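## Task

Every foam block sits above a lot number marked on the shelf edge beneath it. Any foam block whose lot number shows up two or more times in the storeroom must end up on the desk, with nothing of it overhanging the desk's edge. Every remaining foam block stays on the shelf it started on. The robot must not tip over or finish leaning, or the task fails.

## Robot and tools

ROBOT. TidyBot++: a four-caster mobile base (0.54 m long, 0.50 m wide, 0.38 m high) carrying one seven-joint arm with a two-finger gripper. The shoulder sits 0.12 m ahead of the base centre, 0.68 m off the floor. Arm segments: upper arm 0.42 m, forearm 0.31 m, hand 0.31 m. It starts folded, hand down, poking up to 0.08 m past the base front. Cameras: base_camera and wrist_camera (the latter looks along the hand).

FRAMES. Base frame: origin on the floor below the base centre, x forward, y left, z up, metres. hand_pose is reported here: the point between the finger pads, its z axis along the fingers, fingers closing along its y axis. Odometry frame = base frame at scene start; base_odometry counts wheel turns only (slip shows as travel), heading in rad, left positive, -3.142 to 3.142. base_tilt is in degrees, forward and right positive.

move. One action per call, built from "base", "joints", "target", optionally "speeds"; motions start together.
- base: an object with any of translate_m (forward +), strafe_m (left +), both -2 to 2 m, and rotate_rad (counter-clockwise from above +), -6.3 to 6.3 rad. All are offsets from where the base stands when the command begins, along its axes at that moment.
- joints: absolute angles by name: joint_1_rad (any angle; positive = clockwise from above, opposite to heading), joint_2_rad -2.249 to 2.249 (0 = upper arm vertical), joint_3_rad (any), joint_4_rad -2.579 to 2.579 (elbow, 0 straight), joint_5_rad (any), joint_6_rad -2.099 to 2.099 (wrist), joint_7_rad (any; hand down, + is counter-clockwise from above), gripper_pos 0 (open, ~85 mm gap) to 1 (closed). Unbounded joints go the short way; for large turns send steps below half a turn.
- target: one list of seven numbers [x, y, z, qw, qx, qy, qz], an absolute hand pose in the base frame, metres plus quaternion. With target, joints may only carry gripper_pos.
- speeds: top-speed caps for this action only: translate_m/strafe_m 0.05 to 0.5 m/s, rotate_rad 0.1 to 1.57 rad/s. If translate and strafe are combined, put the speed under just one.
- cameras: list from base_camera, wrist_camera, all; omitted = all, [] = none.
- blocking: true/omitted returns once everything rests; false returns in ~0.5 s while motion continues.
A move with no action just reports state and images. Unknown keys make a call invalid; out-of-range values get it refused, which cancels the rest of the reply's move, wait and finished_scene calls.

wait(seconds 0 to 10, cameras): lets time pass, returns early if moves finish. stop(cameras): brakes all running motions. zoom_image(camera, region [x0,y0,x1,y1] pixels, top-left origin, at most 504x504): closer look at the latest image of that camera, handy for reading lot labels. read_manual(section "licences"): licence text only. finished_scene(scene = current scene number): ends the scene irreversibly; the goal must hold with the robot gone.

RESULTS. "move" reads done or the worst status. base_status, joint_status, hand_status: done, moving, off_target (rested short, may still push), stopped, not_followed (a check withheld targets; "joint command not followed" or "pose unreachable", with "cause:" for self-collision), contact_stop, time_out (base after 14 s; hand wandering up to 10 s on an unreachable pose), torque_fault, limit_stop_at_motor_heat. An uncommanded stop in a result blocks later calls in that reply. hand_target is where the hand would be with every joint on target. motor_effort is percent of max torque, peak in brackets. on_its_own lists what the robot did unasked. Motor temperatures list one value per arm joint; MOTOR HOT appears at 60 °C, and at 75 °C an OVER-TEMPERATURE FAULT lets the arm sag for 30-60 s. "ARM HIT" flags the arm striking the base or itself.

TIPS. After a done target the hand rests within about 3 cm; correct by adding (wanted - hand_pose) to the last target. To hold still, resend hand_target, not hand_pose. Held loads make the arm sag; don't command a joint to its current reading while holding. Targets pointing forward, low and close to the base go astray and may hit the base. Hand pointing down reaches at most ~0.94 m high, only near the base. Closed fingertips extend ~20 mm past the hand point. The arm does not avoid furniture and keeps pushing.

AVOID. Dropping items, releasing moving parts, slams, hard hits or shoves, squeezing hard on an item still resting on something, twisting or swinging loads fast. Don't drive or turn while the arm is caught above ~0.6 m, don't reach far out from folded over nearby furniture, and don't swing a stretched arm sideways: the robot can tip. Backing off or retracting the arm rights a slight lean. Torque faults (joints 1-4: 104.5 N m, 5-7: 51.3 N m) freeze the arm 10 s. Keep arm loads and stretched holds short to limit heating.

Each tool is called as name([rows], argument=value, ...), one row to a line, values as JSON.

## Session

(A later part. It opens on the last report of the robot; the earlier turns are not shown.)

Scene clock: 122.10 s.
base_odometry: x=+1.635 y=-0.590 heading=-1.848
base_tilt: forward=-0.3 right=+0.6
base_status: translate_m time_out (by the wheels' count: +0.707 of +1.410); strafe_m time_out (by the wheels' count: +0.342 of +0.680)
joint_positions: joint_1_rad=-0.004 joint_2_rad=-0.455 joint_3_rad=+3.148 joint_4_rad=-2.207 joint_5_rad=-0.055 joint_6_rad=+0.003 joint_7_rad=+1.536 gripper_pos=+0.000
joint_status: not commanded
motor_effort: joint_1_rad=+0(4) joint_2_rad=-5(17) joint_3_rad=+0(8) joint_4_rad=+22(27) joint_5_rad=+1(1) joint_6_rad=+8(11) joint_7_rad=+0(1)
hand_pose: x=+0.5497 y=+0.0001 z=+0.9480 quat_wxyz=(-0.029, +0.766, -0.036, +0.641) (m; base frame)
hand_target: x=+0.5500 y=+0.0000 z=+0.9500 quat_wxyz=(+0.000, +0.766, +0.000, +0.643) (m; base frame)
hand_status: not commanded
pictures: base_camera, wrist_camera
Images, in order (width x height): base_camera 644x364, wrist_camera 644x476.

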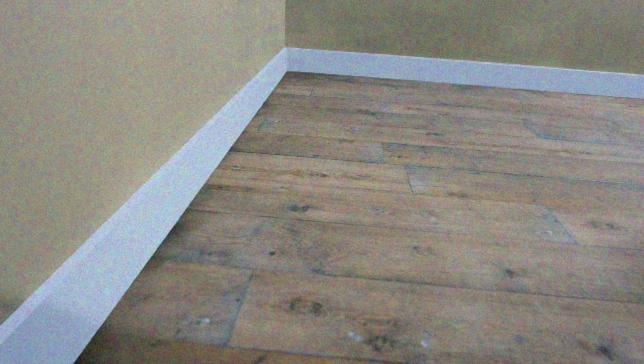

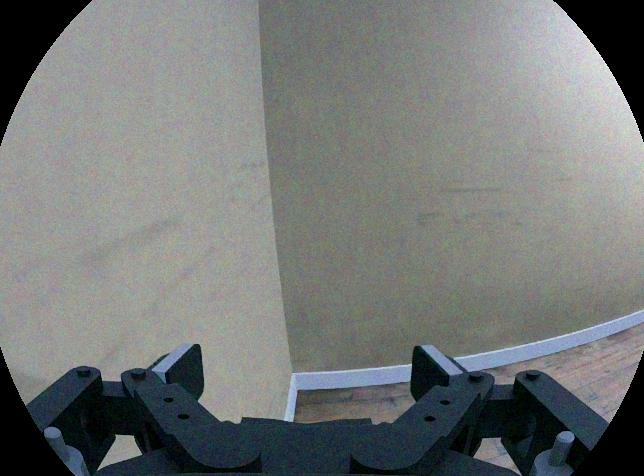

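move(base={"strafe_m":-0.15}, cameras=[])

move(base={"translate_m":0.65,"strafe_m":0.06}, cameras=[])

move(base={"rotate_rad":-1.7})

Scene clock: 123.87 s.
move: done
base_odometry: x=+1.490 y=-0.550 heading=-1.848
base_tilt: forward=-0.3 right=+0.6
base_status: done
joint_positions: joint_1_rad=-0.004 joint_2_rad=-0.455 joint_3_rad=+3.150 joint_4_rad=-2.207 joint_5_rad=-0.055 joint_6_rad=+0.003 joint_7_rad=+1.536 gripper_pos=+0.000
joint_status: not commanded
motor_effort: joint_1_rad=+0(1) joint_2_rad=-5(6) joint_3_rad=+0(2) joint_4_rad=+21(23) joint_5_rad=+1(1) joint_6_rad=+9(9) joint_7_rad=+0(1)
hand_pose: x=+0.5497 y=-0.0011 z=+0.9480 quat_wxyz=(-0.029, +0.766, -0.037, +0.641) (m; base frame)
hand_target: x=+0.5500 y=+0.0000 z=+0.9500 quat_wxyz=(+0.000, +0.766, +0.000, +0.643) (m; base frame)
hand_status: not commanded
pictures: none
No camera images: "cameras" was empty.

Scene clock: 126.53 s.
move: done
base_odometry: x=+1.370 y=-1.191 heading=-1.849
base_tilt: forward=-0.3 right=+0.6
base_status: done
joint_positions: joint_1_rad=-0.004 joint_2_rad=-0.457 joint_3_rad=+3.150 joint_4_rad=-2.207 joint_5_rad=-0.055 joint_6_rad=+0.003 joint_7_rad=+1.536 gripper_pos=+0.000
joint_status: not commanded
motor_effort: joint_1_rad=-1(1) joint_2_rad=-5(7) joint_3_rad=+1(1) joint_4_rad=+23(24) joint_5_rad=+1(1) joint_6_rad=+9(10) joint_7_rad=+0(1)
hand_pose: x=+0.5494 y=-0.0011 z=+0.9486 quat_wxyz=(-0.029, +0.766, -0.037, +0.641) (m; base frame)
hand_target: x=+0.5500 y=+0.0000 z=+0.9500 quat_wxyz=(+0.000, +0.766, +0.000, +0.643) (m; base frame)
hand_status: not commanded
pictures: none
No camera images: "cameras" was empty.

Scene clock: 131.43 s.
move: time_out
base_odometry: x=+1.367 y=-1.191 heading=-2.235
base_tilt: forward=-0.4 right=+0.6
base_status: rotate_rad time_out (by the wheels' count: -0.386 of -1.700)
joint_positions: joint_1_rad=+0.000 joint_2_rad=-0.456 joint_3_rad=+3.154 joint_4_rad=-2.207 joint_5_rad=-0.055 joint_6_rad=+0.003 joint_7_rad=+1.536 gripper_pos=+0.000
joint_status: not commanded
motor_effort: joint_1_rad=+0(5) joint_2_rad=-5(8) joint_3_rad=+1(11) joint_4_rad=+22(24) joint_5_rad=+1(1) joint_6_rad=+8(10) joint_7_rad=+0(1)
hand_pose: x=+0.5495 y=-0.0053 z=+0.9487 quat_wxyz=(-0.027, +0.766, -0.041, +0.641) (m; base frame)
hand_target: x=+0.5500 y=+0.0000 z=+0.9500 quat_wxyz=(+0.000, +0.766, +0.000, +0.643) (m; base frame)
hand_status: not commanded
pictures: base_camera, wrist_camera
Images, in order (width x height): base_camera 644x364, wrist_camera 644x476.

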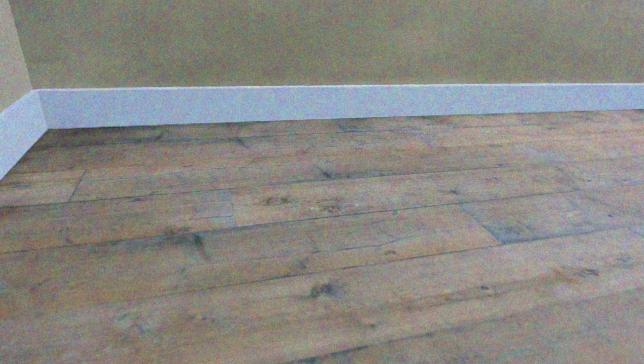

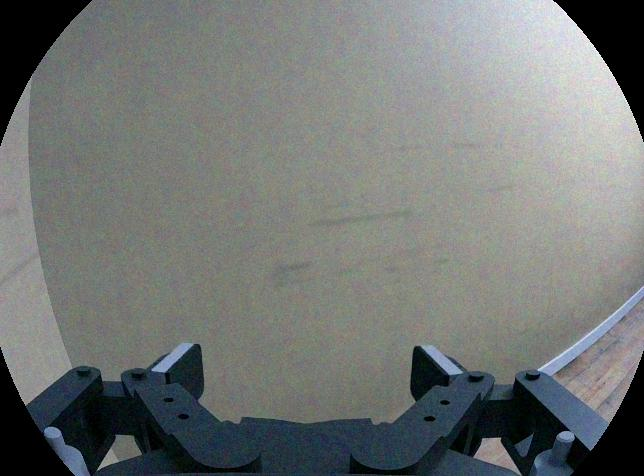

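move(base={"translate_m":0.2,"strafe_m":0.26}, cameras=[])

move(base={"rotate_rad":-1.1})

Scene clock: 135.63 s.
move: time_out
base_odometry: x=+1.375 y=-1.227 heading=-2.178
base_tilt: forward=-0.3 right=+0.6
base_status: translate_m time_out (by the wheels' count: +0.023 of +0.200); strafe_m time_out (by the wheels' count: +0.028 of +0.260)
joint_positions: joint_1_rad=+0.000 joint_2_rad=-0.456 joint_3_rad=+3.153 joint_4_rad=-2.206 joint_5_rad=-0.055 joint_6_rad=+0.003 joint_7_rad=+1.536 gripper_pos=+0.000
joint_status: not commanded
motor_effort: joint_1_rad=+0(3) joint_2_rad=-5(14) joint_3_rad=+1(7) joint_4_rad=+21(26) joint_5_rad=+1(1) joint_6_rad=+8(11) joint_7_rad=+0(1)
hand_pose: x=+0.5497 y=-0.0044 z=+0.9491 quat_wxyz=(-0.028, +0.766, -0.040, +0.642) (m; base frame)
hand_target: x=+0.5500 y=+0.0000 z=+0.9500 quat_wxyz=(+0.000, +0.766, +0.000, +0.643) (m; base frame)
hand_status: not commanded
pictures: none
No camera images: "cameras" was empty.

not run: a stop that you did not command came earlier in this reply.

move(joints={"joint_2_rad":-0.45,"joint_4_rad":-2.4,"joint_6_rad":-0.8}, cameras=["wrist_camera"])

move(joints={"joint_1_rad":1.57}, cameras=["wrist_camera"])

move(joints={"joint_1_rad":3.1}, cameras=["wrist_camera"])

move(joints={"joint_1_rad":-1.57}, cameras=["wrist_camera"])

Scene clock: 137.80 s.
move: done
base_odometry: x=+1.375 y=-1.227 heading=-2.178
base_tilt: forward=-0.4 right=+0.6
base_status: not commanded
joint_positions: joint_1_rad=+0.000 joint_2_rad=-0.456 joint_3_rad=+3.153 joint_4_rad=-2.382 joint_5_rad=-0.055 joint_6_rad=-0.748 joint_7_rad=+1.536 gripper_pos=+0.000
joint_status: all done
motor_effort: joint_1_rad=+0(1) joint_2_rad=-2(6) joint_3_rad=+1(1) joint_4_rad=+18(22) joint_5_rad=+0(1) joint_6_rad=+4(9) joint_7_rad=+0(1)
hand_pose: x=+0.3693 y=+0.0106 z=+0.6729 quat_wxyz=(-0.028, +0.972, -0.038, +0.231) (m; base frame)
hand_target: x=+0.3469 y=+0.0008 z=+0.6566 quat_wxyz=(-0.001, +0.981, +0.001, +0.195) (m; base frame)
hand_status: not commanded
pictures: wrist_camera
Images, in order (width x height): wrist_camera 644x476.

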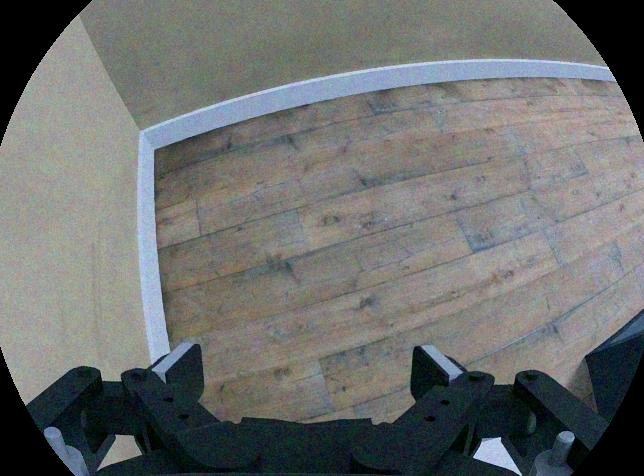

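Scene clock: 140.60 s.
move: done
base_odometry: x=+1.375 y=-1.227 heading=-2.178
base_tilt: forward=-0.3 right=+0.6
base_status: not commanded
joint_positions: joint_1_rad=+1.551 joint_2_rad=-0.456 joint_3_rad=+3.153 joint_4_rad=-2.382 joint_5_rad=-0.055 joint_6_rad=-0.750 joint_7_rad=+1.536 gripper_pos=+0.000
joint_status: all done
motor_effort: joint_1_rad=+0(2) joint_2_rad=-2(3) joint_3_rad=+1(1) joint_4_rad=+19(19) joint_5_rad=+0(1) joint_6_rad=+5(5) joint_7_rad=+0(1)
hand_pose: x=+0.1345 y=-0.2495 z=+0.6727 quat_wxyz=(+0.141, +0.668, -0.707, +0.184) (m; base frame)
hand_target: x=+0.1183 y=-0.2279 z=+0.6566 quat_wxyz=(+0.138, +0.692, -0.695, +0.138) (m; base frame)
hand_status: not commanded
pictures: wrist_camera
Images, in order (width x height): wrist_camera 644x476.

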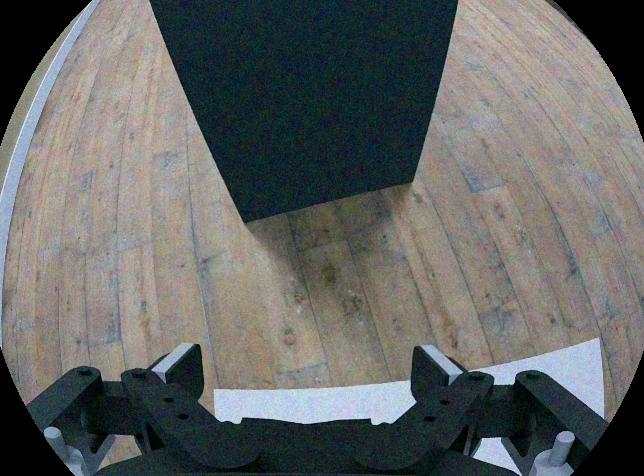

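Scene clock: 143.37 s.
move: done
base_odometry: x=+1.375 y=-1.227 heading=-2.178
base_tilt: forward=-0.3 right=+0.6
base_status: not commanded
joint_positions: joint_1_rad=+3.081 joint_2_rad=-0.456 joint_3_rad=+3.153 joint_4_rad=-2.382 joint_5_rad=-0.055 joint_6_rad=-0.750 joint_7_rad=+1.536 gripper_pos=+0.000
joint_status: all done
motor_effort: joint_1_rad=+0(2) joint_2_rad=-2(3) joint_3_rad=+1(1) joint_4_rad=+19(20) joint_5_rad=+0(1) joint_6_rad=+4(5) joint_7_rad=+0(1)
hand_pose: x=-0.1296 y=-0.0256 z=+0.6726 quat_wxyz=(+0.229, -0.008, -0.973, +0.035) (m; base frame)
hand_target: x=-0.1088 y=-0.0086 z=+0.6566 quat_wxyz=(+0.195, +0.018, -0.981, +0.004) (m; base frame)
hand_status: not commanded
pictures: wrist_camera
Images, in order (width x height): wrist_camera 644x476.

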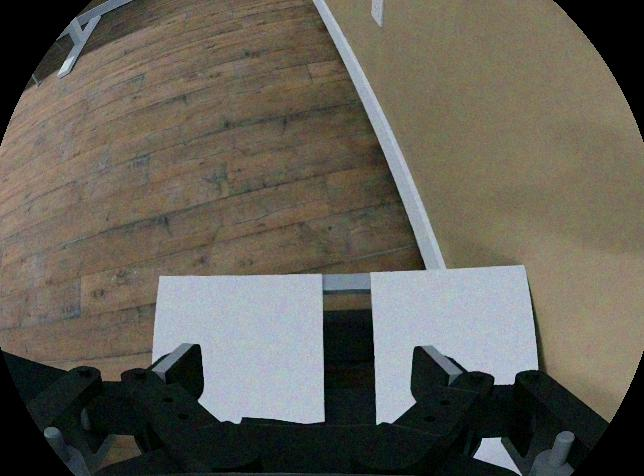

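Scene clock: 146.20 s.
move: done
base_odometry: x=+1.375 y=-1.227 heading=-2.178
base_tilt: forward=-0.3 right=+0.6
base_status: not commanded
joint_positions: joint_1_rad=+4.694 joint_2_rad=-0.456 joint_3_rad=+3.153 joint_4_rad=-2.382 joint_5_rad=-0.055 joint_6_rad=-0.750 joint_7_rad=+1.536 gripper_pos=+0.000
joint_status: all done
motor_effort: joint_1_rad=+0(2) joint_2_rad=-1(3) joint_3_rad=+1(1) joint_4_rad=+18(19) joint_5_rad=+0(1) joint_6_rad=+4(5) joint_7_rad=+0(1)
hand_pose: x=+0.1039 y=+0.2494 z=+0.6726 quat_wxyz=(+0.184, -0.708, -0.667, -0.141) (m; base frame)
hand_target: x=+0.1201 y=+0.2279 z=+0.6566 quat_wxyz=(+0.138, -0.696, -0.691, -0.138) (m; base frame)
hand_status: not commanded
pictures: wrist_camera
Images, in order (width x height): wrist_camera 644x476.

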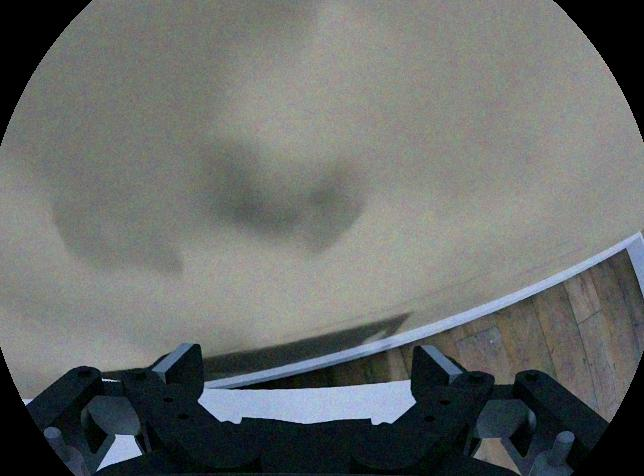

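move(base={"translate_m":0.045,"strafe_m":-0.065}, joints={"joint_1_rad":0}, cameras=[])

move(base={"translate_m":0.41,"strafe_m":0.22}, cameras=[])

move(base={"rotate_rad":-0.96}, joints={"joint_4_rad":-2.25,"joint_6_rad":0.05})

Scene clock: 149.27 s.
move: done
base_odometry: x=+1.296 y=-1.227 heading=-2.178
base_tilt: forward=-0.3 right=+0.6
base_status: done
joint_positions: joint_1_rad=+6.264 joint_2_rad=-0.455 joint_3_rad=+3.153 joint_4_rad=-2.382 joint_5_rad=-0.055 joint_6_rad=-0.754 joint_7_rad=+1.536 gripper_pos=+0.000
joint_status: all done
motor_effort: joint_1_rad=+0(2) joint_2_rad=-2(4) joint_3_rad=+1(1) joint_4_rad=+18(19) joint_5_rad=+0(1) joint_6_rad=+4(5) joint_7_rad=+0(1)
hand_pose: x=+0.3674 y=+0.0153 z=+0.6719 quat_wxyz=(+0.030, -0.973, +0.029, -0.228) (m; base frame)
hand_target: x=+0.3469 y=-0.0009 z=+0.6566 quat_wxyz=(+0.000, -0.981, +0.003, -0.195) (m; base frame)
hand_status: not commanded
pictures: none
No camera images: "cameras" was empty.

Scene clock: 153.70 s.
move: time_out
base_odometry: x=+1.245 y=-1.669 heading=-2.167
base_tilt: forward=-0.3 right=+0.6
base_status: translate_m time_out (by the wheels' count: +0.392 of +0.410); the other done
joint_positions: joint_1_rad=+6.269 joint_2_rad=-0.449 joint_3_rad=+3.152 joint_4_rad=-2.383 joint_5_rad=-0.053 joint_6_rad=-0.758 joint_7_rad=+1.536 gripper_pos=+0.000
joint_status: not commanded
motor_effort: joint_1_rad=+0(3) joint_2_rad=-2(11) joint_3_rad=+1(4) joint_4_rad=+18(21) joint_5_rad=+1(2) joint_6_rad=+4(7) joint_7_rad=+0(1)
hand_pose: x=+0.3658 y=+0.0139 z=+0.6695 quat_wxyz=(+0.029, -0.974, +0.030, -0.222) (m; base frame)
hand_target: x=+0.3469 y=-0.0009 z=+0.6566 quat_wxyz=(+0.000, -0.981, +0.003, -0.195) (m; base frame)
hand_status: not commanded
pictures: none
No camera images: "cameras" was empty.

not run: a stop that you did not command came earlier in this reply.

move(base={"translate_m":-0.18,"strafe_m":-0.12}, cameras=[])

move(base={"rotate_rad":-0.97}, joints={"joint_4_rad":-2.25,"joint_6_rad":0.05})

Scene clock: 155.67 s.
move: done
base_odometry: x=+1.246 y=-1.453 heading=-2.167
base_tilt: forward=-0.4 right=+0.6
base_status: done
joint_positions: joint_1_rad=+6.269 joint_2_rad=-0.451 joint_3_rad=+3.152 joint_4_rad=-2.383 joint_5_rad=-0.053 joint_6_rad=-0.759 joint_7_rad=+1.536 gripper_pos=+0.000
joint_status: not commanded
motor_effort: joint_1_rad=+0(1) joint_2_rad=-2(4) joint_3_rad=+1(1) joint_4_rad=+18(20) joint_5_rad=+0(1) joint_6_rad=+4(5) joint_7_rad=+0(1)
hand_pose: x=+0.3655 y=+0.0139 z=+0.6698 quat_wxyz=(+0.029, -0.974, +0.030, -0.223) (m; base frame)
hand_target: x=+0.3469 y=-0.0009 z=+0.6566 quat_wxyz=(+0.000, -0.981, +0.003, -0.195) (m; base frame)
hand_status: not commanded
pictures: none
No camera images: "cameras" was empty.

Scene clock: 157.53 s.
move: done
base_odometry: x=+1.246 y=-1.453 heading=-3.136
base_tilt: forward=-0.3 right=+0.6
base_status: done
joint_positions: joint_1_rad=+6.273 joint_2_rad=-0.451 joint_3_rad=+3.153 joint_4_rad=-2.250 joint_5_rad=-0.053 joint_6_rad=-0.005 joint_7_rad=+1.536 gripper_pos=+0.000
joint_status: all done
motor_effort: joint_1_rad=-1(1) joint_2_rad=-5(6) joint_3_rad=+0(2) joint_4_rad=+22(23) joint_5_rad=+1(1) joint_6_rad=+9(9) joint_7_rad=+0(1)
hand_pose: x=+0.5447 y=+0.0003 z=+0.9177 quat_wxyz=(+0.029, -0.784, +0.036, -0.620) (m; base frame)
hand_target: x=+0.5485 y=-0.0030 z=+0.9338 quat_wxyz=(-0.002, -0.768, +0.003, -0.641) (m; base frame)
hand_status: not commanded
pictures: base_camera, wrist_camera
Images, in order (width x height): base_camera 644x364, wrist_camera 644x476.

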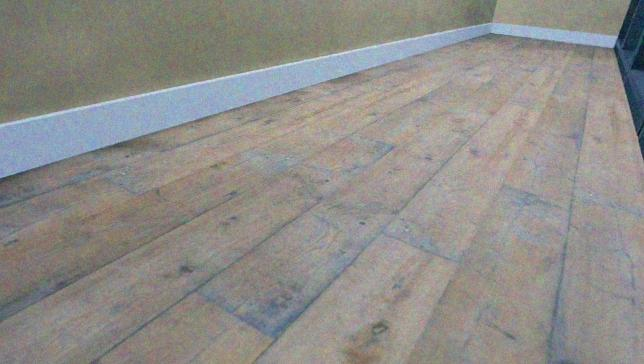

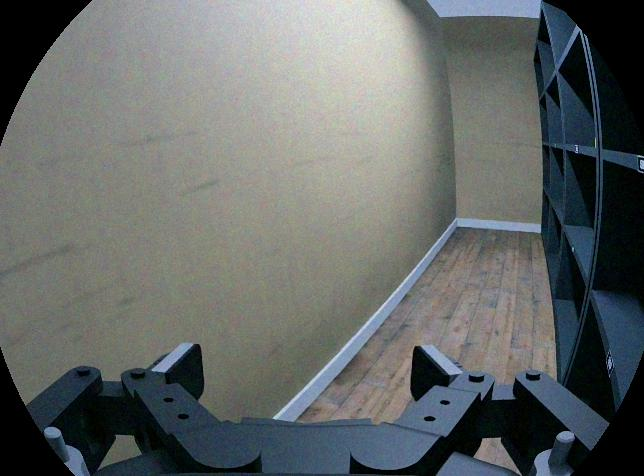

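move(base={"translate_m":0.4,"strafe_m":0.12}, joints={"joint_1_rad":0.9}, cameras=["wrist_camera"])

move(base={"translate_m":0.7}, cameras=["wrist_camera"])

Scene clock: 159.93 s.
move: done
base_odometry: x=+0.847 y=-1.575 heading=-3.137
base_tilt: forward=-0.4 right=+0.6
base_status: done
joint_positions: joint_1_rad=+7.164 joint_2_rad=-0.451 joint_3_rad=+3.153 joint_4_rad=-2.250 joint_5_rad=-0.053 joint_6_rad=-0.003 joint_7_rad=+1.536 gripper_pos=+0.000
joint_status: all done
motor_effort: joint_1_rad=-1(2) joint_2_rad=-6(8) joint_3_rad=+0(2) joint_4_rad=+23(23) joint_5_rad=+1(1) joint_6_rad=+9(9) joint_7_rad=+0(1)
hand_pose: x=+0.3869 y=-0.3312 z=+0.9179 quat_wxyz=(-0.241, -0.691, +0.370, -0.572) (m; base frame)
hand_target: x=+0.3836 y=-0.3383 z=+0.9338 quat_wxyz=(-0.281, -0.690, +0.336, -0.576) (m; base frame)
hand_status: not commanded
pictures: wrist_camera
Images, in order (width x height): wrist_camera 644x476.

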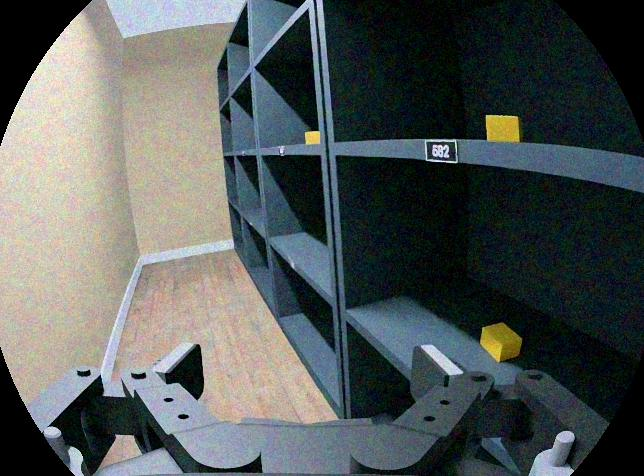

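Scene clock: 165.07 s.
move: time_out
base_odometry: x=+0.324 y=-1.579 heading=+3.104
base_tilt: forward=-0.3 right=+0.6
base_status: translate_m time_out (by the wheels' count: +0.523 of +0.700)
joint_positions: joint_1_rad=+7.173 joint_2_rad=-0.449 joint_3_rad=+3.146 joint_4_rad=-2.246 joint_5_rad=-0.053 joint_6_rad=+0.003 joint_7_rad=+1.537 gripper_pos=+0.000
joint_status: not commanded
motor_effort: joint_1_rad=-1(4) joint_2_rad=-6(15) joint_3_rad=+0(15) joint_4_rad=+22(27) joint_5_rad=+1(1) joint_6_rad=+9(11) joint_7_rad=+0(1)
hand_pose: x=+0.3874 y=-0.3324 z=+0.9212 quat_wxyz=(-0.244, -0.689, +0.369, -0.574) (m; base frame)
hand_target: x=+0.3836 y=-0.3383 z=+0.9338 quat_wxyz=(-0.281, -0.690, +0.336, -0.576) (m; base frame)
hand_status: not commanded
pictures: wrist_camera
Images, in order (width x height): wrist_camera 644x476.

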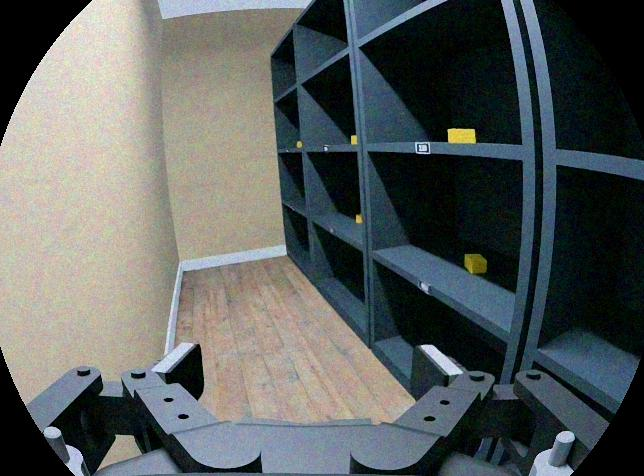

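zoom_image(camera="wrist_camera", region=[280, 120, 500, 300])

move(base={"strafe_m":-0.12}, joints={"joint_1_rad":1.57}, cameras=["wrist_camera"])

move(base={"translate_m":-0.35}, cameras=["wrist_camera"])

Scaled by 2.291.

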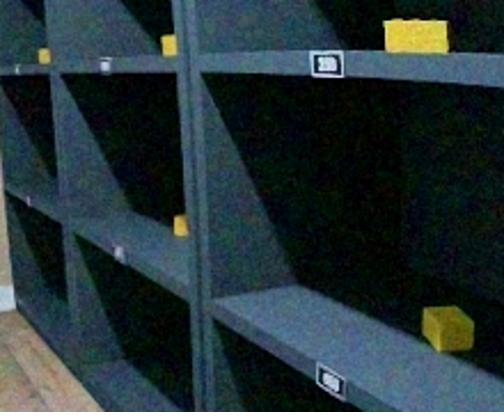

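Scene clock: 167.23 s.
move: done
base_odometry: x=+0.328 y=-1.459 heading=+3.104
base_tilt: forward=-0.3 right=+0.6
base_status: done
joint_positions: joint_1_rad=+7.835 joint_2_rad=-0.448 joint_3_rad=+3.146 joint_4_rad=-2.246 joint_5_rad=-0.053 joint_6_rad=+0.003 joint_7_rad=+1.537 gripper_pos=+0.000
joint_status: all done
motor_effort: joint_1_rad=-1(3) joint_2_rad=-6(8) joint_3_rad=+0(2) joint_4_rad=+22(23) joint_5_rad=+1(1) joint_6_rad=+8(9) joint_7_rad=+0(1)
hand_pose: x=+0.1264 y=-0.4274 z=+0.9208 quat_wxyz=(-0.417, -0.532, +0.573, -0.463) (m; base frame)
hand_target: x=+0.1163 y=-0.4295 z=+0.9338 quat_wxyz=(-0.455, -0.541, +0.544, -0.452) (m; base frame)
hand_status: not commanded
pictures: wrist_camera
Images, in order (width x height): wrist_camera 644x476.

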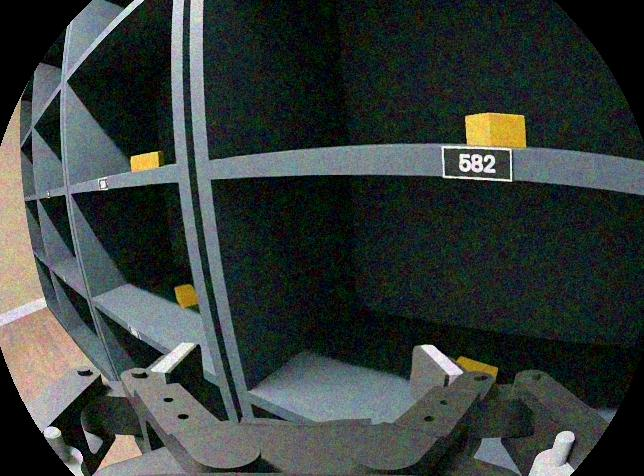

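Scene clock: 169.27 s.
move: done
base_odometry: x=+0.678 y=-1.471 heading=+3.105
base_tilt: forward=-0.4 right=+0.6
base_status: done
joint_positions: joint_1_rad=+7.837 joint_2_rad=-0.448 joint_3_rad=+3.148 joint_4_rad=-2.246 joint_5_rad=-0.053 joint_6_rad=+0.003 joint_7_rad=+1.537 gripper_pos=+0.000
joint_status: not commanded
motor_effort: joint_1_rad=+0(1) joint_2_rad=-6(7) joint_3_rad=+1(2) joint_4_rad=+22(23) joint_5_rad=+1(1) joint_6_rad=+9(10) joint_7_rad=+0(1)
hand_pose: x=+0.1244 y=-0.4275 z=+0.9209 quat_wxyz=(-0.418, -0.531, +0.574, -0.463) (m; base frame)
hand_target: x=+0.1163 y=-0.4295 z=+0.9338 quat_wxyz=(-0.455, -0.541, +0.544, -0.452) (m; base frame)
hand_status: not commanded
pictures: wrist_camera
Images, in order (width x height): wrist_camera 644x476.

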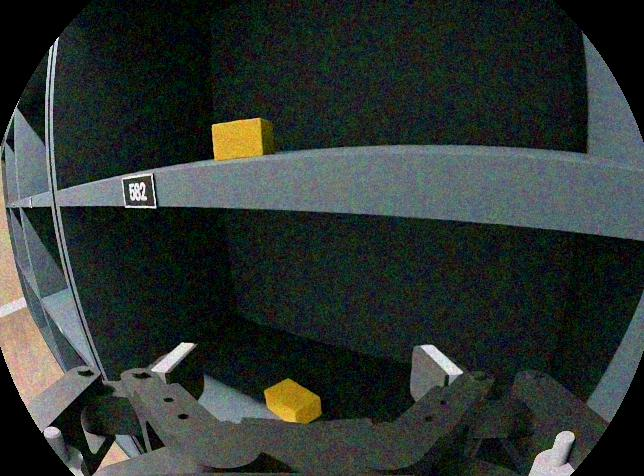

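move(base={"translate_m":0.25}, joints={"joint_1_rad":1.45,"joint_6_rad":-0.5}, cameras=["wrist_camera"])

move(base={"translate_m":0.4}, joints={"joint_6_rad":-0.25}, cameras=["wrist_camera"])

move(base={"translate_m":0.4}, cameras=["wrist_camera"])

move(base={"translate_m":0.4}, cameras=["wrist_camera"])

move(base={"translate_m":0.4}, cameras=["wrist_camera"])

Scene clock: 176.37 s.
move: done
base_odometry: x=+0.428 y=-1.462 heading=+3.106
base_tilt: forward=-0.3 right=+0.6
base_status: done
joint_positions: joint_1_rad=+7.748 joint_2_rad=-0.448 joint_3_rad=+3.148 joint_4_rad=-2.246 joint_5_rad=-0.053 joint_6_rad=-0.454 joint_7_rad=+1.537 gripper_pos=+0.000
joint_status: all done
motor_effort: joint_1_rad=+0(2) joint_2_rad=-5(7) joint_3_rad=+1(2) joint_4_rad=+21(23) joint_5_rad=+1(1) joint_6_rad=+7(9) joint_7_rad=+0(1)
hand_pose: x=+0.1637 y=-0.3633 z=+0.7944 quat_wxyz=(-0.266, -0.647, +0.629, -0.338) (m; base frame)
hand_target: x=+0.1596 y=-0.3530 z=+0.7819 quat_wxyz=(-0.272, -0.681, +0.608, -0.305) (m; base frame)
hand_status: not commanded
pictures: wrist_camera
Images, in order (width x height): wrist_camera 644x476.

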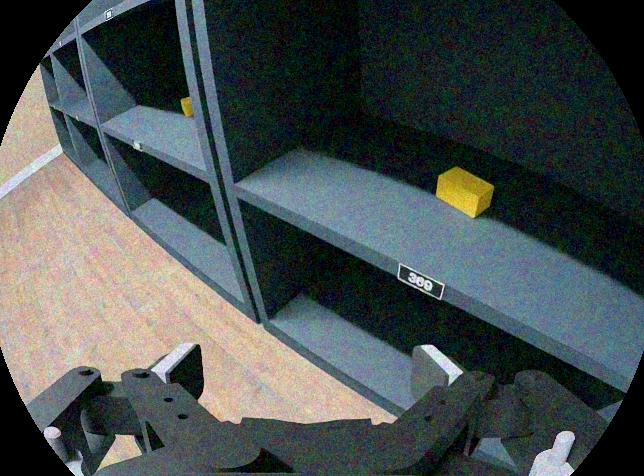

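Scene clock: 180.60 s.
move: time_out
base_odometry: x=+0.152 y=-1.453 heading=+3.089
base_tilt: forward=-0.3 right=+0.6
base_status: translate_m time_out (by the wheels' count: +0.276 of +0.400)
joint_positions: joint_1_rad=+7.740 joint_2_rad=-0.448 joint_3_rad=+3.149 joint_4_rad=-2.241 joint_5_rad=-0.053 joint_6_rad=-0.265 joint_7_rad=+1.537 gripper_pos=+0.000
joint_status: all done
motor_effort: joint_1_rad=+0(5) joint_2_rad=-4(15) joint_3_rad=+1(11) joint_4_rad=+21(25) joint_5_rad=+1(1) joint_6_rad=+8(9) joint_7_rad=+0(1)
hand_pose: x=+0.1669 y=-0.3967 z=+0.8466 quat_wxyz=(-0.323, -0.614, +0.597, -0.403) (m; base frame)
hand_target: x=+0.1645 y=-0.3969 z=+0.8458 quat_wxyz=(-0.345, -0.638, +0.569, -0.387) (m; base frame)
hand_status: not commanded
pictures: wrist_camera
Images, in order (width x height): wrist_camera 644x476.

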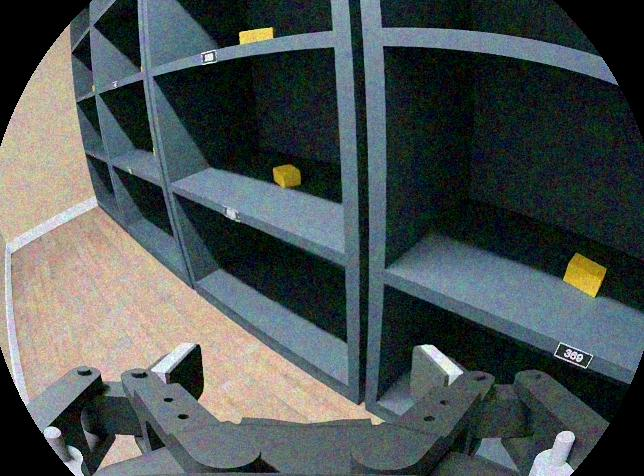

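not run: a stop that you did not command came earlier in this reply.

not run: a stop that you did not command came earlier in this reply.

not run: a stop that you did not command came earlier in this reply.

move(joints={"joint_1_rad":0,"joint_6_rad":-0.7})

move(joints={"joint_1_rad":-1.57,"joint_6_rad":-0.9}, cameras=["wrist_camera"])

Scene clock: 183.47 s.
move: done
base_odometry: x=+0.152 y=-1.453 heading=+3.089
base_tilt: forward=-0.3 right=+0.6
base_status: not commanded
joint_positions: joint_1_rad=+6.302 joint_2_rad=-0.448 joint_3_rad=+3.149 joint_4_rad=-2.241 joint_5_rad=-0.053 joint_6_rad=-0.648 joint_7_rad=+1.537 gripper_pos=+0.000
joint_status: all done
motor_effort: joint_1_rad=-1(2) joint_2_rad=-4(6) joint_3_rad=+1(1) joint_4_rad=+20(22) joint_5_rad=+0(1) joint_6_rad=+6(8) joint_7_rad=+0(1)
hand_pose: x=+0.4444 y=+0.0028 z=+0.7544 quat_wxyz=(+0.025, -0.938, +0.043, -0.343) (m; base frame)
hand_target: x=+0.4285 y=-0.0018 z=+0.7399 quat_wxyz=(-0.001, -0.949, +0.003, -0.315) (m; base frame)
hand_status: not commanded
pictures: base_camera, wrist_camera
Images, in order (width x height): base_camera 644x364, wrist_camera 644x476.

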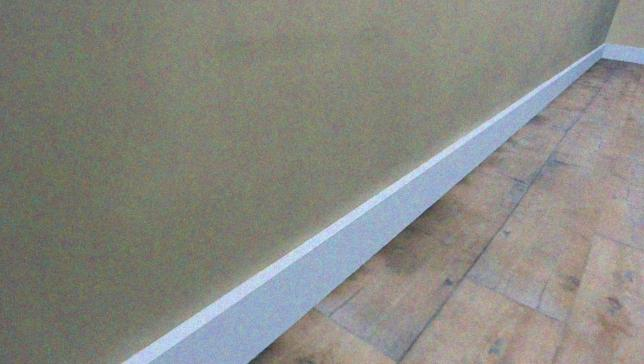

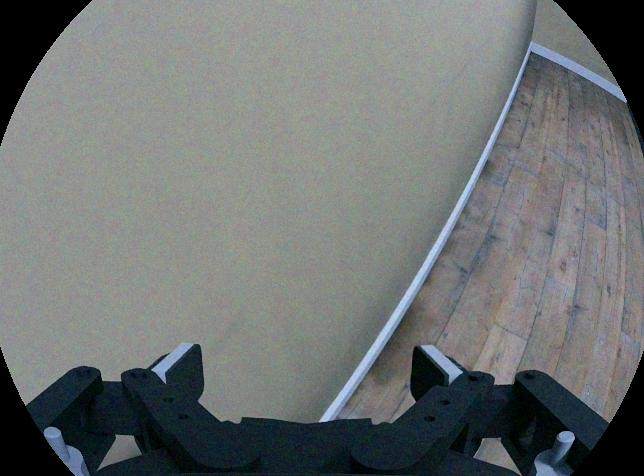

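Scene clock: 186.27 s.
move: done
base_odometry: x=+0.152 y=-1.453 heading=+3.089
base_tilt: forward=-0.3 right=+0.6
base_status: not commanded
joint_positions: joint_1_rad=+4.732 joint_2_rad=-0.450 joint_3_rad=+3.159 joint_4_rad=-2.248 joint_5_rad=+0.007 joint_6_rad=-0.849 joint_7_rad=+1.540 gripper_pos=+0.000
joint_status: all done
motor_effort: joint_1_rad=+0(9) joint_2_rad=-3(5) joint_3_rad=+0(8) joint_4_rad=+19(28) joint_5_rad=+1(10) joint_6_rad=+4(15) joint_7_rad=+0(2)
hand_pose: x=+0.1290 y=+0.2710 z=+0.7160 quat_wxyz=(+0.173, -0.707, -0.663, -0.173) (m; base frame)
hand_target: x=+0.1206 y=+0.2563 z=+0.7079 quat_wxyz=(+0.155, -0.692, -0.688, -0.155) (m; base frame)
hand_status: not commanded
pictures: wrist_camera
Images, in order (width x height): wrist_camera 644x476.

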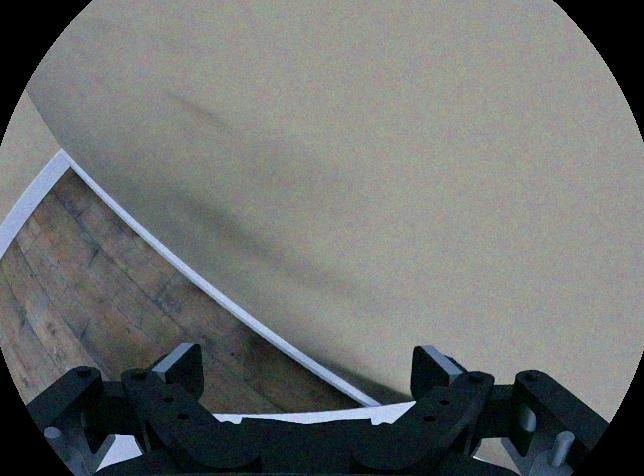

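move(base={"strafe_m":-0.15,"translate_m":-0.05}, joints={"joint_1_rad":0,"joint_6_rad":0.0}, cameras=[])

move(base={"rotate_rad":-0.5})

Scene clock: 189.33 s.
move: done
base_odometry: x=+0.209 y=-1.305 heading=+3.089
base_tilt: forward=-0.4 right=+0.6
base_status: done
joint_positions: joint_1_rad=+6.265 joint_2_rad=-0.454 joint_3_rad=+3.159 joint_4_rad=-2.248 joint_5_rad=+0.007 joint_6_rad=-0.059 joint_7_rad=+1.540 gripper_pos=+0.000
joint_status: all done
motor_effort: joint_1_rad=-1(2) joint_2_rad=-5(6) joint_3_rad=+1(1) joint_4_rad=+22(23) joint_5_rad=+1(1) joint_6_rad=+9(9) joint_7_rad=+0(1)
hand_pose: x=+0.5403 y=+0.0009 z=+0.9036 quat_wxyz=(+0.011, -0.800, +0.011, -0.600) (m; base frame)
hand_target: x=+0.5454 y=-0.0030 z=+0.9186 quat_wxyz=(-0.002, -0.783, +0.003, -0.622) (m; base frame)
hand_status: not commanded
pictures: none
No camera images: "cameras" was empty.

Scene clock: 190.77 s.
move: done
base_odometry: x=+0.209 y=-1.305 heading=+2.590
base_tilt: forward=-0.4 right=+0.6
base_status: done
joint_positions: joint_1_rad=+6.271 joint_2_rad=-0.454 joint_3_rad=+3.158 joint_4_rad=-2.248 joint_5_rad=+0.007 joint_6_rad=-0.056 joint_7_rad=+1.540 gripper_pos=+0.000
joint_status: not commanded
motor_effort: joint_1_rad=+0(2) joint_2_rad=-6(7) joint_3_rad=+0(2) joint_4_rad=+22(23) joint_5_rad=+1(1) joint_6_rad=+8(9) joint_7_rad=+0(1)
hand_pose: x=+0.5406 y=-0.0013 z=+0.9047 quat_wxyz=(+0.009, -0.798, +0.013, -0.602) (m; base frame)
hand_target: x=+0.5454 y=-0.0030 z=+0.9186 quat_wxyz=(-0.002, -0.783, +0.003, -0.622) (m; base frame)
hand_status: not commanded
pictures: base_camera, wrist_camera
Images, in order (width x height): base_camera 644x364, wrist_camera 644x476.

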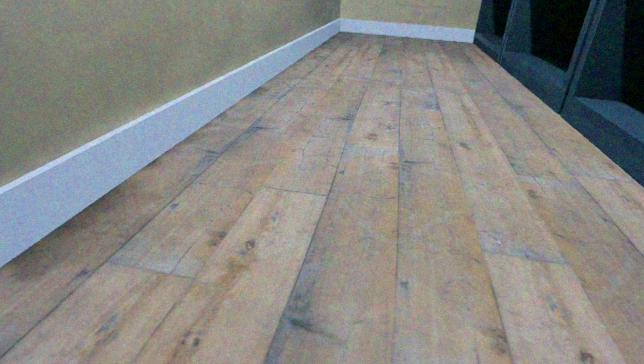

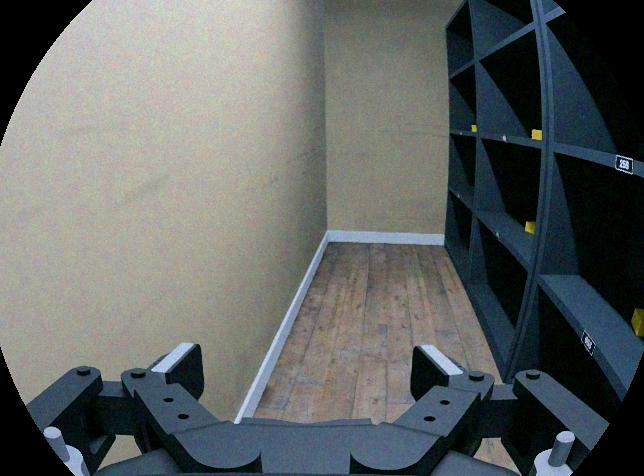

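move(base={"rotate_rad":-0.14}, joints={"joint_1_rad":1.0,"joint_6_rad":-0.1})

move(base={"translate_m":0.35}, cameras=["wrist_camera"])

move(base={"translate_m":0.5})

move(base={"translate_m":0.5}, cameras=["wrist_camera"])

Scene clock: 193.27 s.
move: done
base_odometry: x=+0.209 y=-1.305 heading=+2.450
base_tilt: forward=-0.3 right=+0.6
base_status: done
joint_positions: joint_1_rad=+7.265 joint_2_rad=-0.454 joint_3_rad=+3.155 joint_4_rad=-2.248 joint_5_rad=+0.007 joint_6_rad=-0.056 joint_7_rad=+1.540 gripper_pos=+0.000
joint_status: all done
motor_effort: joint_1_rad=+0(2) joint_2_rad=-6(6) joint_3_rad=+1(3) joint_4_rad=+22(23) joint_5_rad=+1(1) joint_6_rad=+9(9) joint_7_rad=+0(1)
hand_pose: x=+0.3491 y=-0.3533 z=+0.9047 quat_wxyz=(-0.279, -0.697, +0.391, -0.534) (m; base frame)
hand_target: x=+0.3423 y=-0.3531 z=+0.8887 quat_wxyz=(-0.281, -0.712, +0.392, -0.510) (m; base frame)
hand_status: not commanded
pictures: base_camera, wrist_camera
Images, in order (width x height): base_camera 644x364, wrist_camera 644x476.

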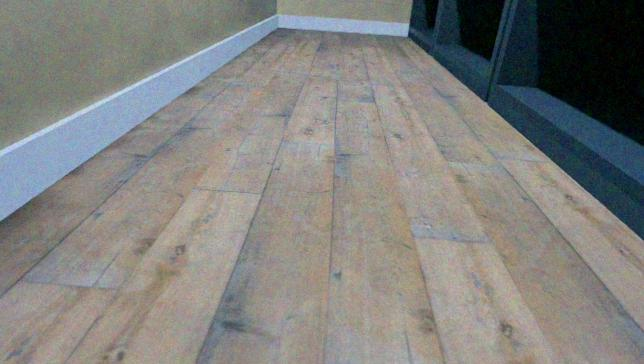

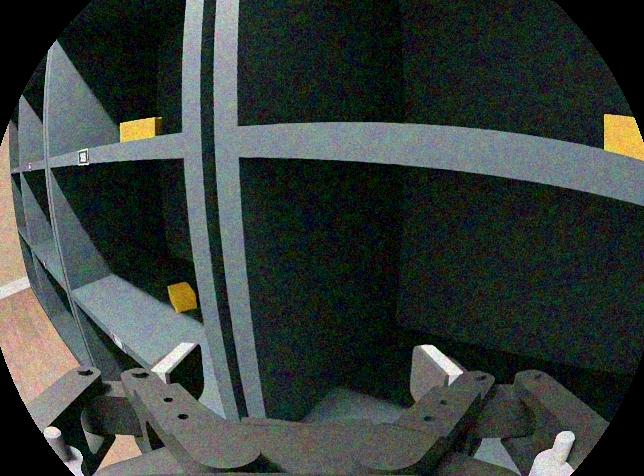

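Scene clock: 195.13 s.
move: done
base_odometry: x=-0.060 y=-1.082 heading=+2.450
base_tilt: forward=-0.3 right=+0.6
base_status: done
joint_positions: joint_1_rad=+7.267 joint_2_rad=-0.452 joint_3_rad=+3.152 joint_4_rad=-2.248 joint_5_rad=+0.007 joint_6_rad=-0.056 joint_7_rad=+1.540 gripper_pos=+0.000
joint_status: not commanded
motor_effort: joint_1_rad=+0(1) joint_2_rad=-5(8) joint_3_rad=+0(3) joint_4_rad=+23(23) joint_5_rad=+1(1) joint_6_rad=+9(9) joint_7_rad=+0(1)
hand_pose: x=+0.3493 y=-0.3534 z=+0.9039 quat_wxyz=(-0.279, -0.697, +0.391, -0.533) (m; base frame)
hand_target: x=+0.3423 y=-0.3531 z=+0.8887 quat_wxyz=(-0.281, -0.712, +0.392, -0.510) (m; base frame)
hand_status: not commanded
pictures: wrist_camera
Images, in order (width x height): wrist_camera 644x476.

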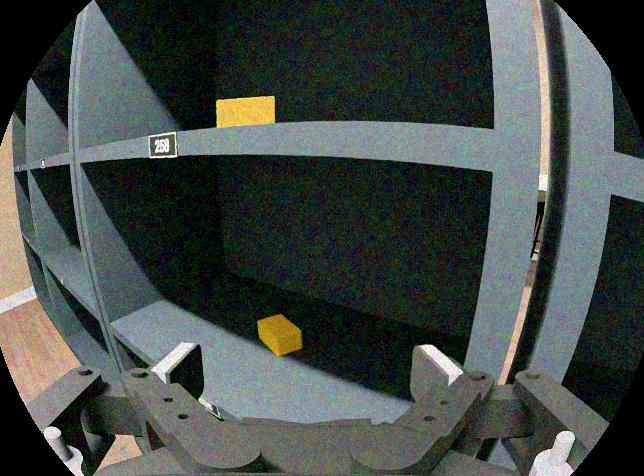

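Scene clock: 197.27 s.
move: done
base_odometry: x=-0.445 y=-0.763 heading=+2.449
base_tilt: forward=-0.3 right=+0.6
base_status: done
joint_positions: joint_1_rad=+7.268 joint_2_rad=-0.451 joint_3_rad=+3.151 joint_4_rad=-2.248 joint_5_rad=+0.007 joint_6_rad=-0.056 joint_7_rad=+1.540 gripper_pos=+0.000
joint_status: not commanded
motor_effort: joint_1_rad=-1(1) joint_2_rad=-5(7) joint_3_rad=+1(2) joint_4_rad=+22(23) joint_5_rad=+1(1) joint_6_rad=+9(9) joint_7_rad=+0(1)
hand_pose: x=+0.3498 y=-0.3532 z=+0.9035 quat_wxyz=(-0.278, -0.698, +0.390, -0.532) (m; base frame)
hand_target: x=+0.3423 y=-0.3531 z=+0.8887 quat_wxyz=(-0.281, -0.712, +0.392, -0.510) (m; base frame)
hand_status: not commanded
pictures: base_camera, wrist_camera
Images, in order (width x height): base_camera 644x364, wrist_camera 644x476.

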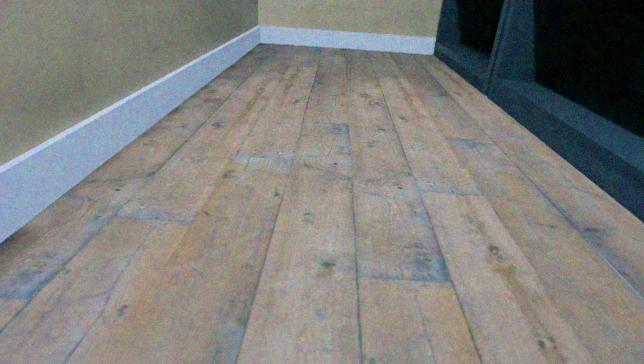

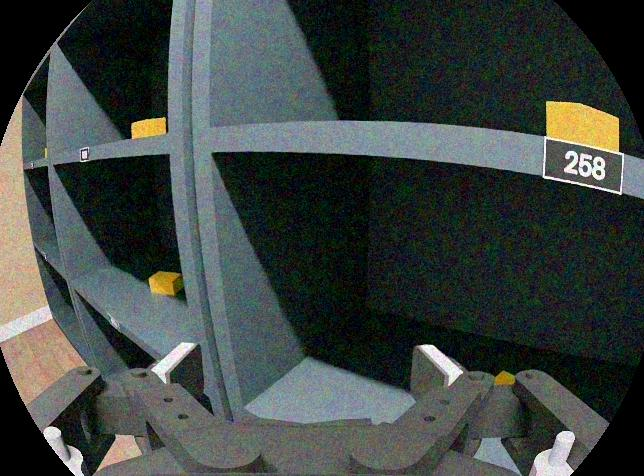

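Scene clock: 199.40 s.
move: done
base_odometry: x=-0.830 y=-0.443 heading=+2.448
base_tilt: forward=-0.3 right=+0.6
base_status: done
joint_positions: joint_1_rad=+7.268 joint_2_rad=-0.451 joint_3_rad=+3.150 joint_4_rad=-2.248 joint_5_rad=+0.007 joint_6_rad=-0.057 joint_7_rad=+1.540 gripper_pos=+0.000
joint_status: not commanded
motor_effort: joint_1_rad=+0(1) joint_2_rad=-6(7) joint_3_rad=+1(2) joint_4_rad=+22(23) joint_5_rad=+1(1) joint_6_rad=+9(9) joint_7_rad=+0(1)
hand_pose: x=+0.3502 y=-0.3531 z=+0.9032 quat_wxyz=(-0.278, -0.698, +0.390, -0.532) (m; base frame)
hand_target: x=+0.3423 y=-0.3531 z=+0.8887 quat_wxyz=(-0.281, -0.712, +0.392, -0.510) (m; base frame)
hand_status: not commanded
pictures: wrist_camera
Images, in order (width x height): wrist_camera 644x476.

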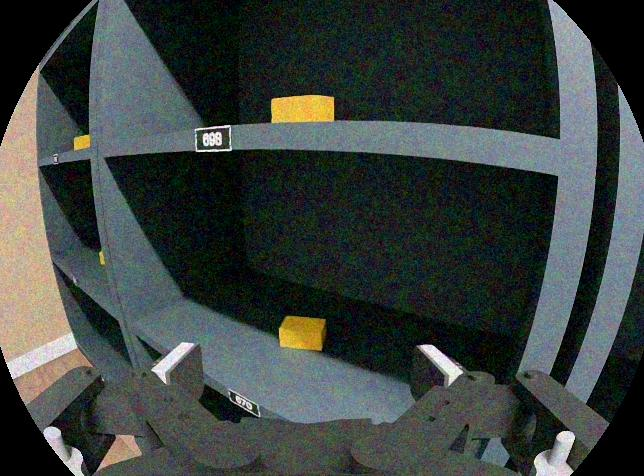

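zoom_image(camera="wrist_camera", region=[180, 100, 280, 170])

zoom_image(camera="wrist_camera", region=[200, 370, 280, 430])

move(base={"translate_m":0.5}, cameras=["base_camera","wrist_camera"])

move(base={"translate_m":0.4}, cameras=["wrist_camera"])

Scaled by 5.040.

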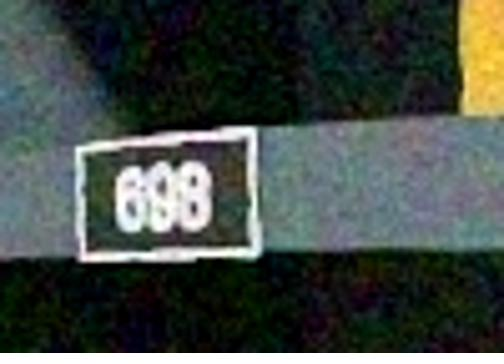

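Scaled by 6.300.

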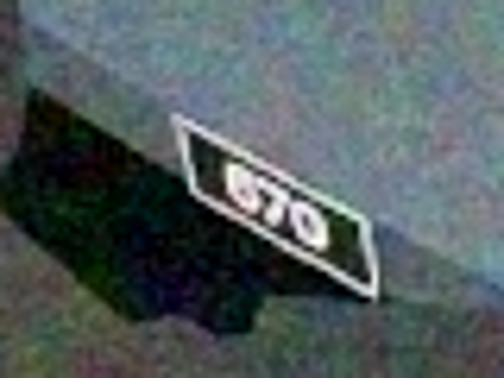

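Scene clock: 201.73 s.
move: done
base_odometry: x=-1.214 y=-0.123 heading=+2.447
base_tilt: forward=-0.3 right=+0.6
base_status: done
joint_positions: joint_1_rad=+7.268 joint_2_rad=-0.450 joint_3_rad=+3.149 joint_4_rad=-2.248 joint_5_rad=+0.007 joint_6_rad=-0.057 joint_7_rad=+1.540 gripper_pos=+0.000
joint_status: not commanded
motor_effort: joint_1_rad=+0(1) joint_2_rad=-5(8) joint_3_rad=+1(2) joint_4_rad=+22(23) joint_5_rad=+1(1) joint_6_rad=+9(9) joint_7_rad=+0(1)
hand_pose: x=+0.3504 y=-0.3531 z=+0.9030 quat_wxyz=(-0.278, -0.698, +0.390, -0.532) (m; base frame)
hand_target: x=+0.3423 y=-0.3531 z=+0.8887 quat_wxyz=(-0.281, -0.712, +0.392, -0.510) (m; base frame)
hand_status: not commanded
pictures: base_camera, wrist_camera
Images, in order (width x height): base_camera 644x364, wrist_camera 644x476.

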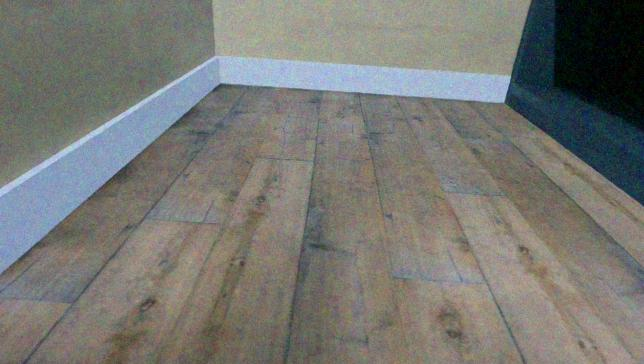

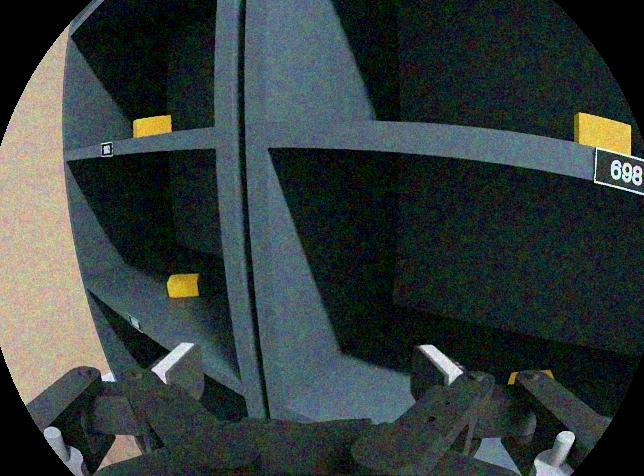

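Scene clock: 203.70 s.
move: done
base_odometry: x=-1.522 y=+0.133 heading=+2.446
base_tilt: forward=-0.3 right=+0.6
base_status: done
joint_positions: joint_1_rad=+7.268 joint_2_rad=-0.450 joint_3_rad=+3.149 joint_4_rad=-2.248 joint_5_rad=+0.007 joint_6_rad=-0.057 joint_7_rad=+1.540 gripper_pos=+0.000
joint_status: not commanded
motor_effort: joint_1_rad=+0(1) joint_2_rad=-6(8) joint_3_rad=+0(3) joint_4_rad=+22(23) joint_5_rad=+1(1) joint_6_rad=+8(9) joint_7_rad=+0(1)
hand_pose: x=+0.3506 y=-0.3531 z=+0.9028 quat_wxyz=(-0.278, -0.699, +0.390, -0.532) (m; base frame)
hand_target: x=+0.3423 y=-0.3531 z=+0.8887 quat_wxyz=(-0.281, -0.712, +0.392, -0.510) (m; base frame)
hand_status: not commanded
pictures: wrist_camera
Images, in order (width x height): wrist_camera 644x476.

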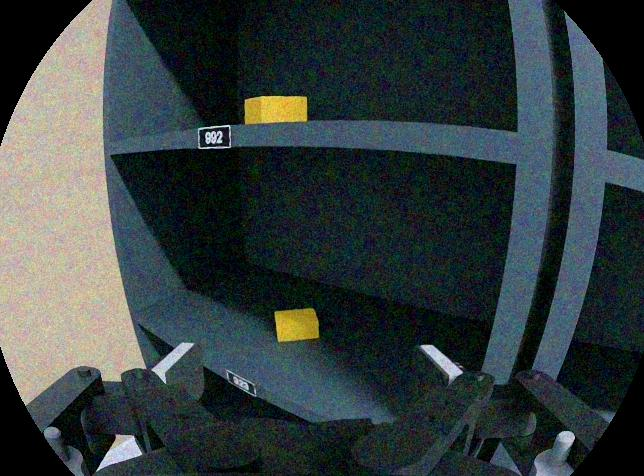

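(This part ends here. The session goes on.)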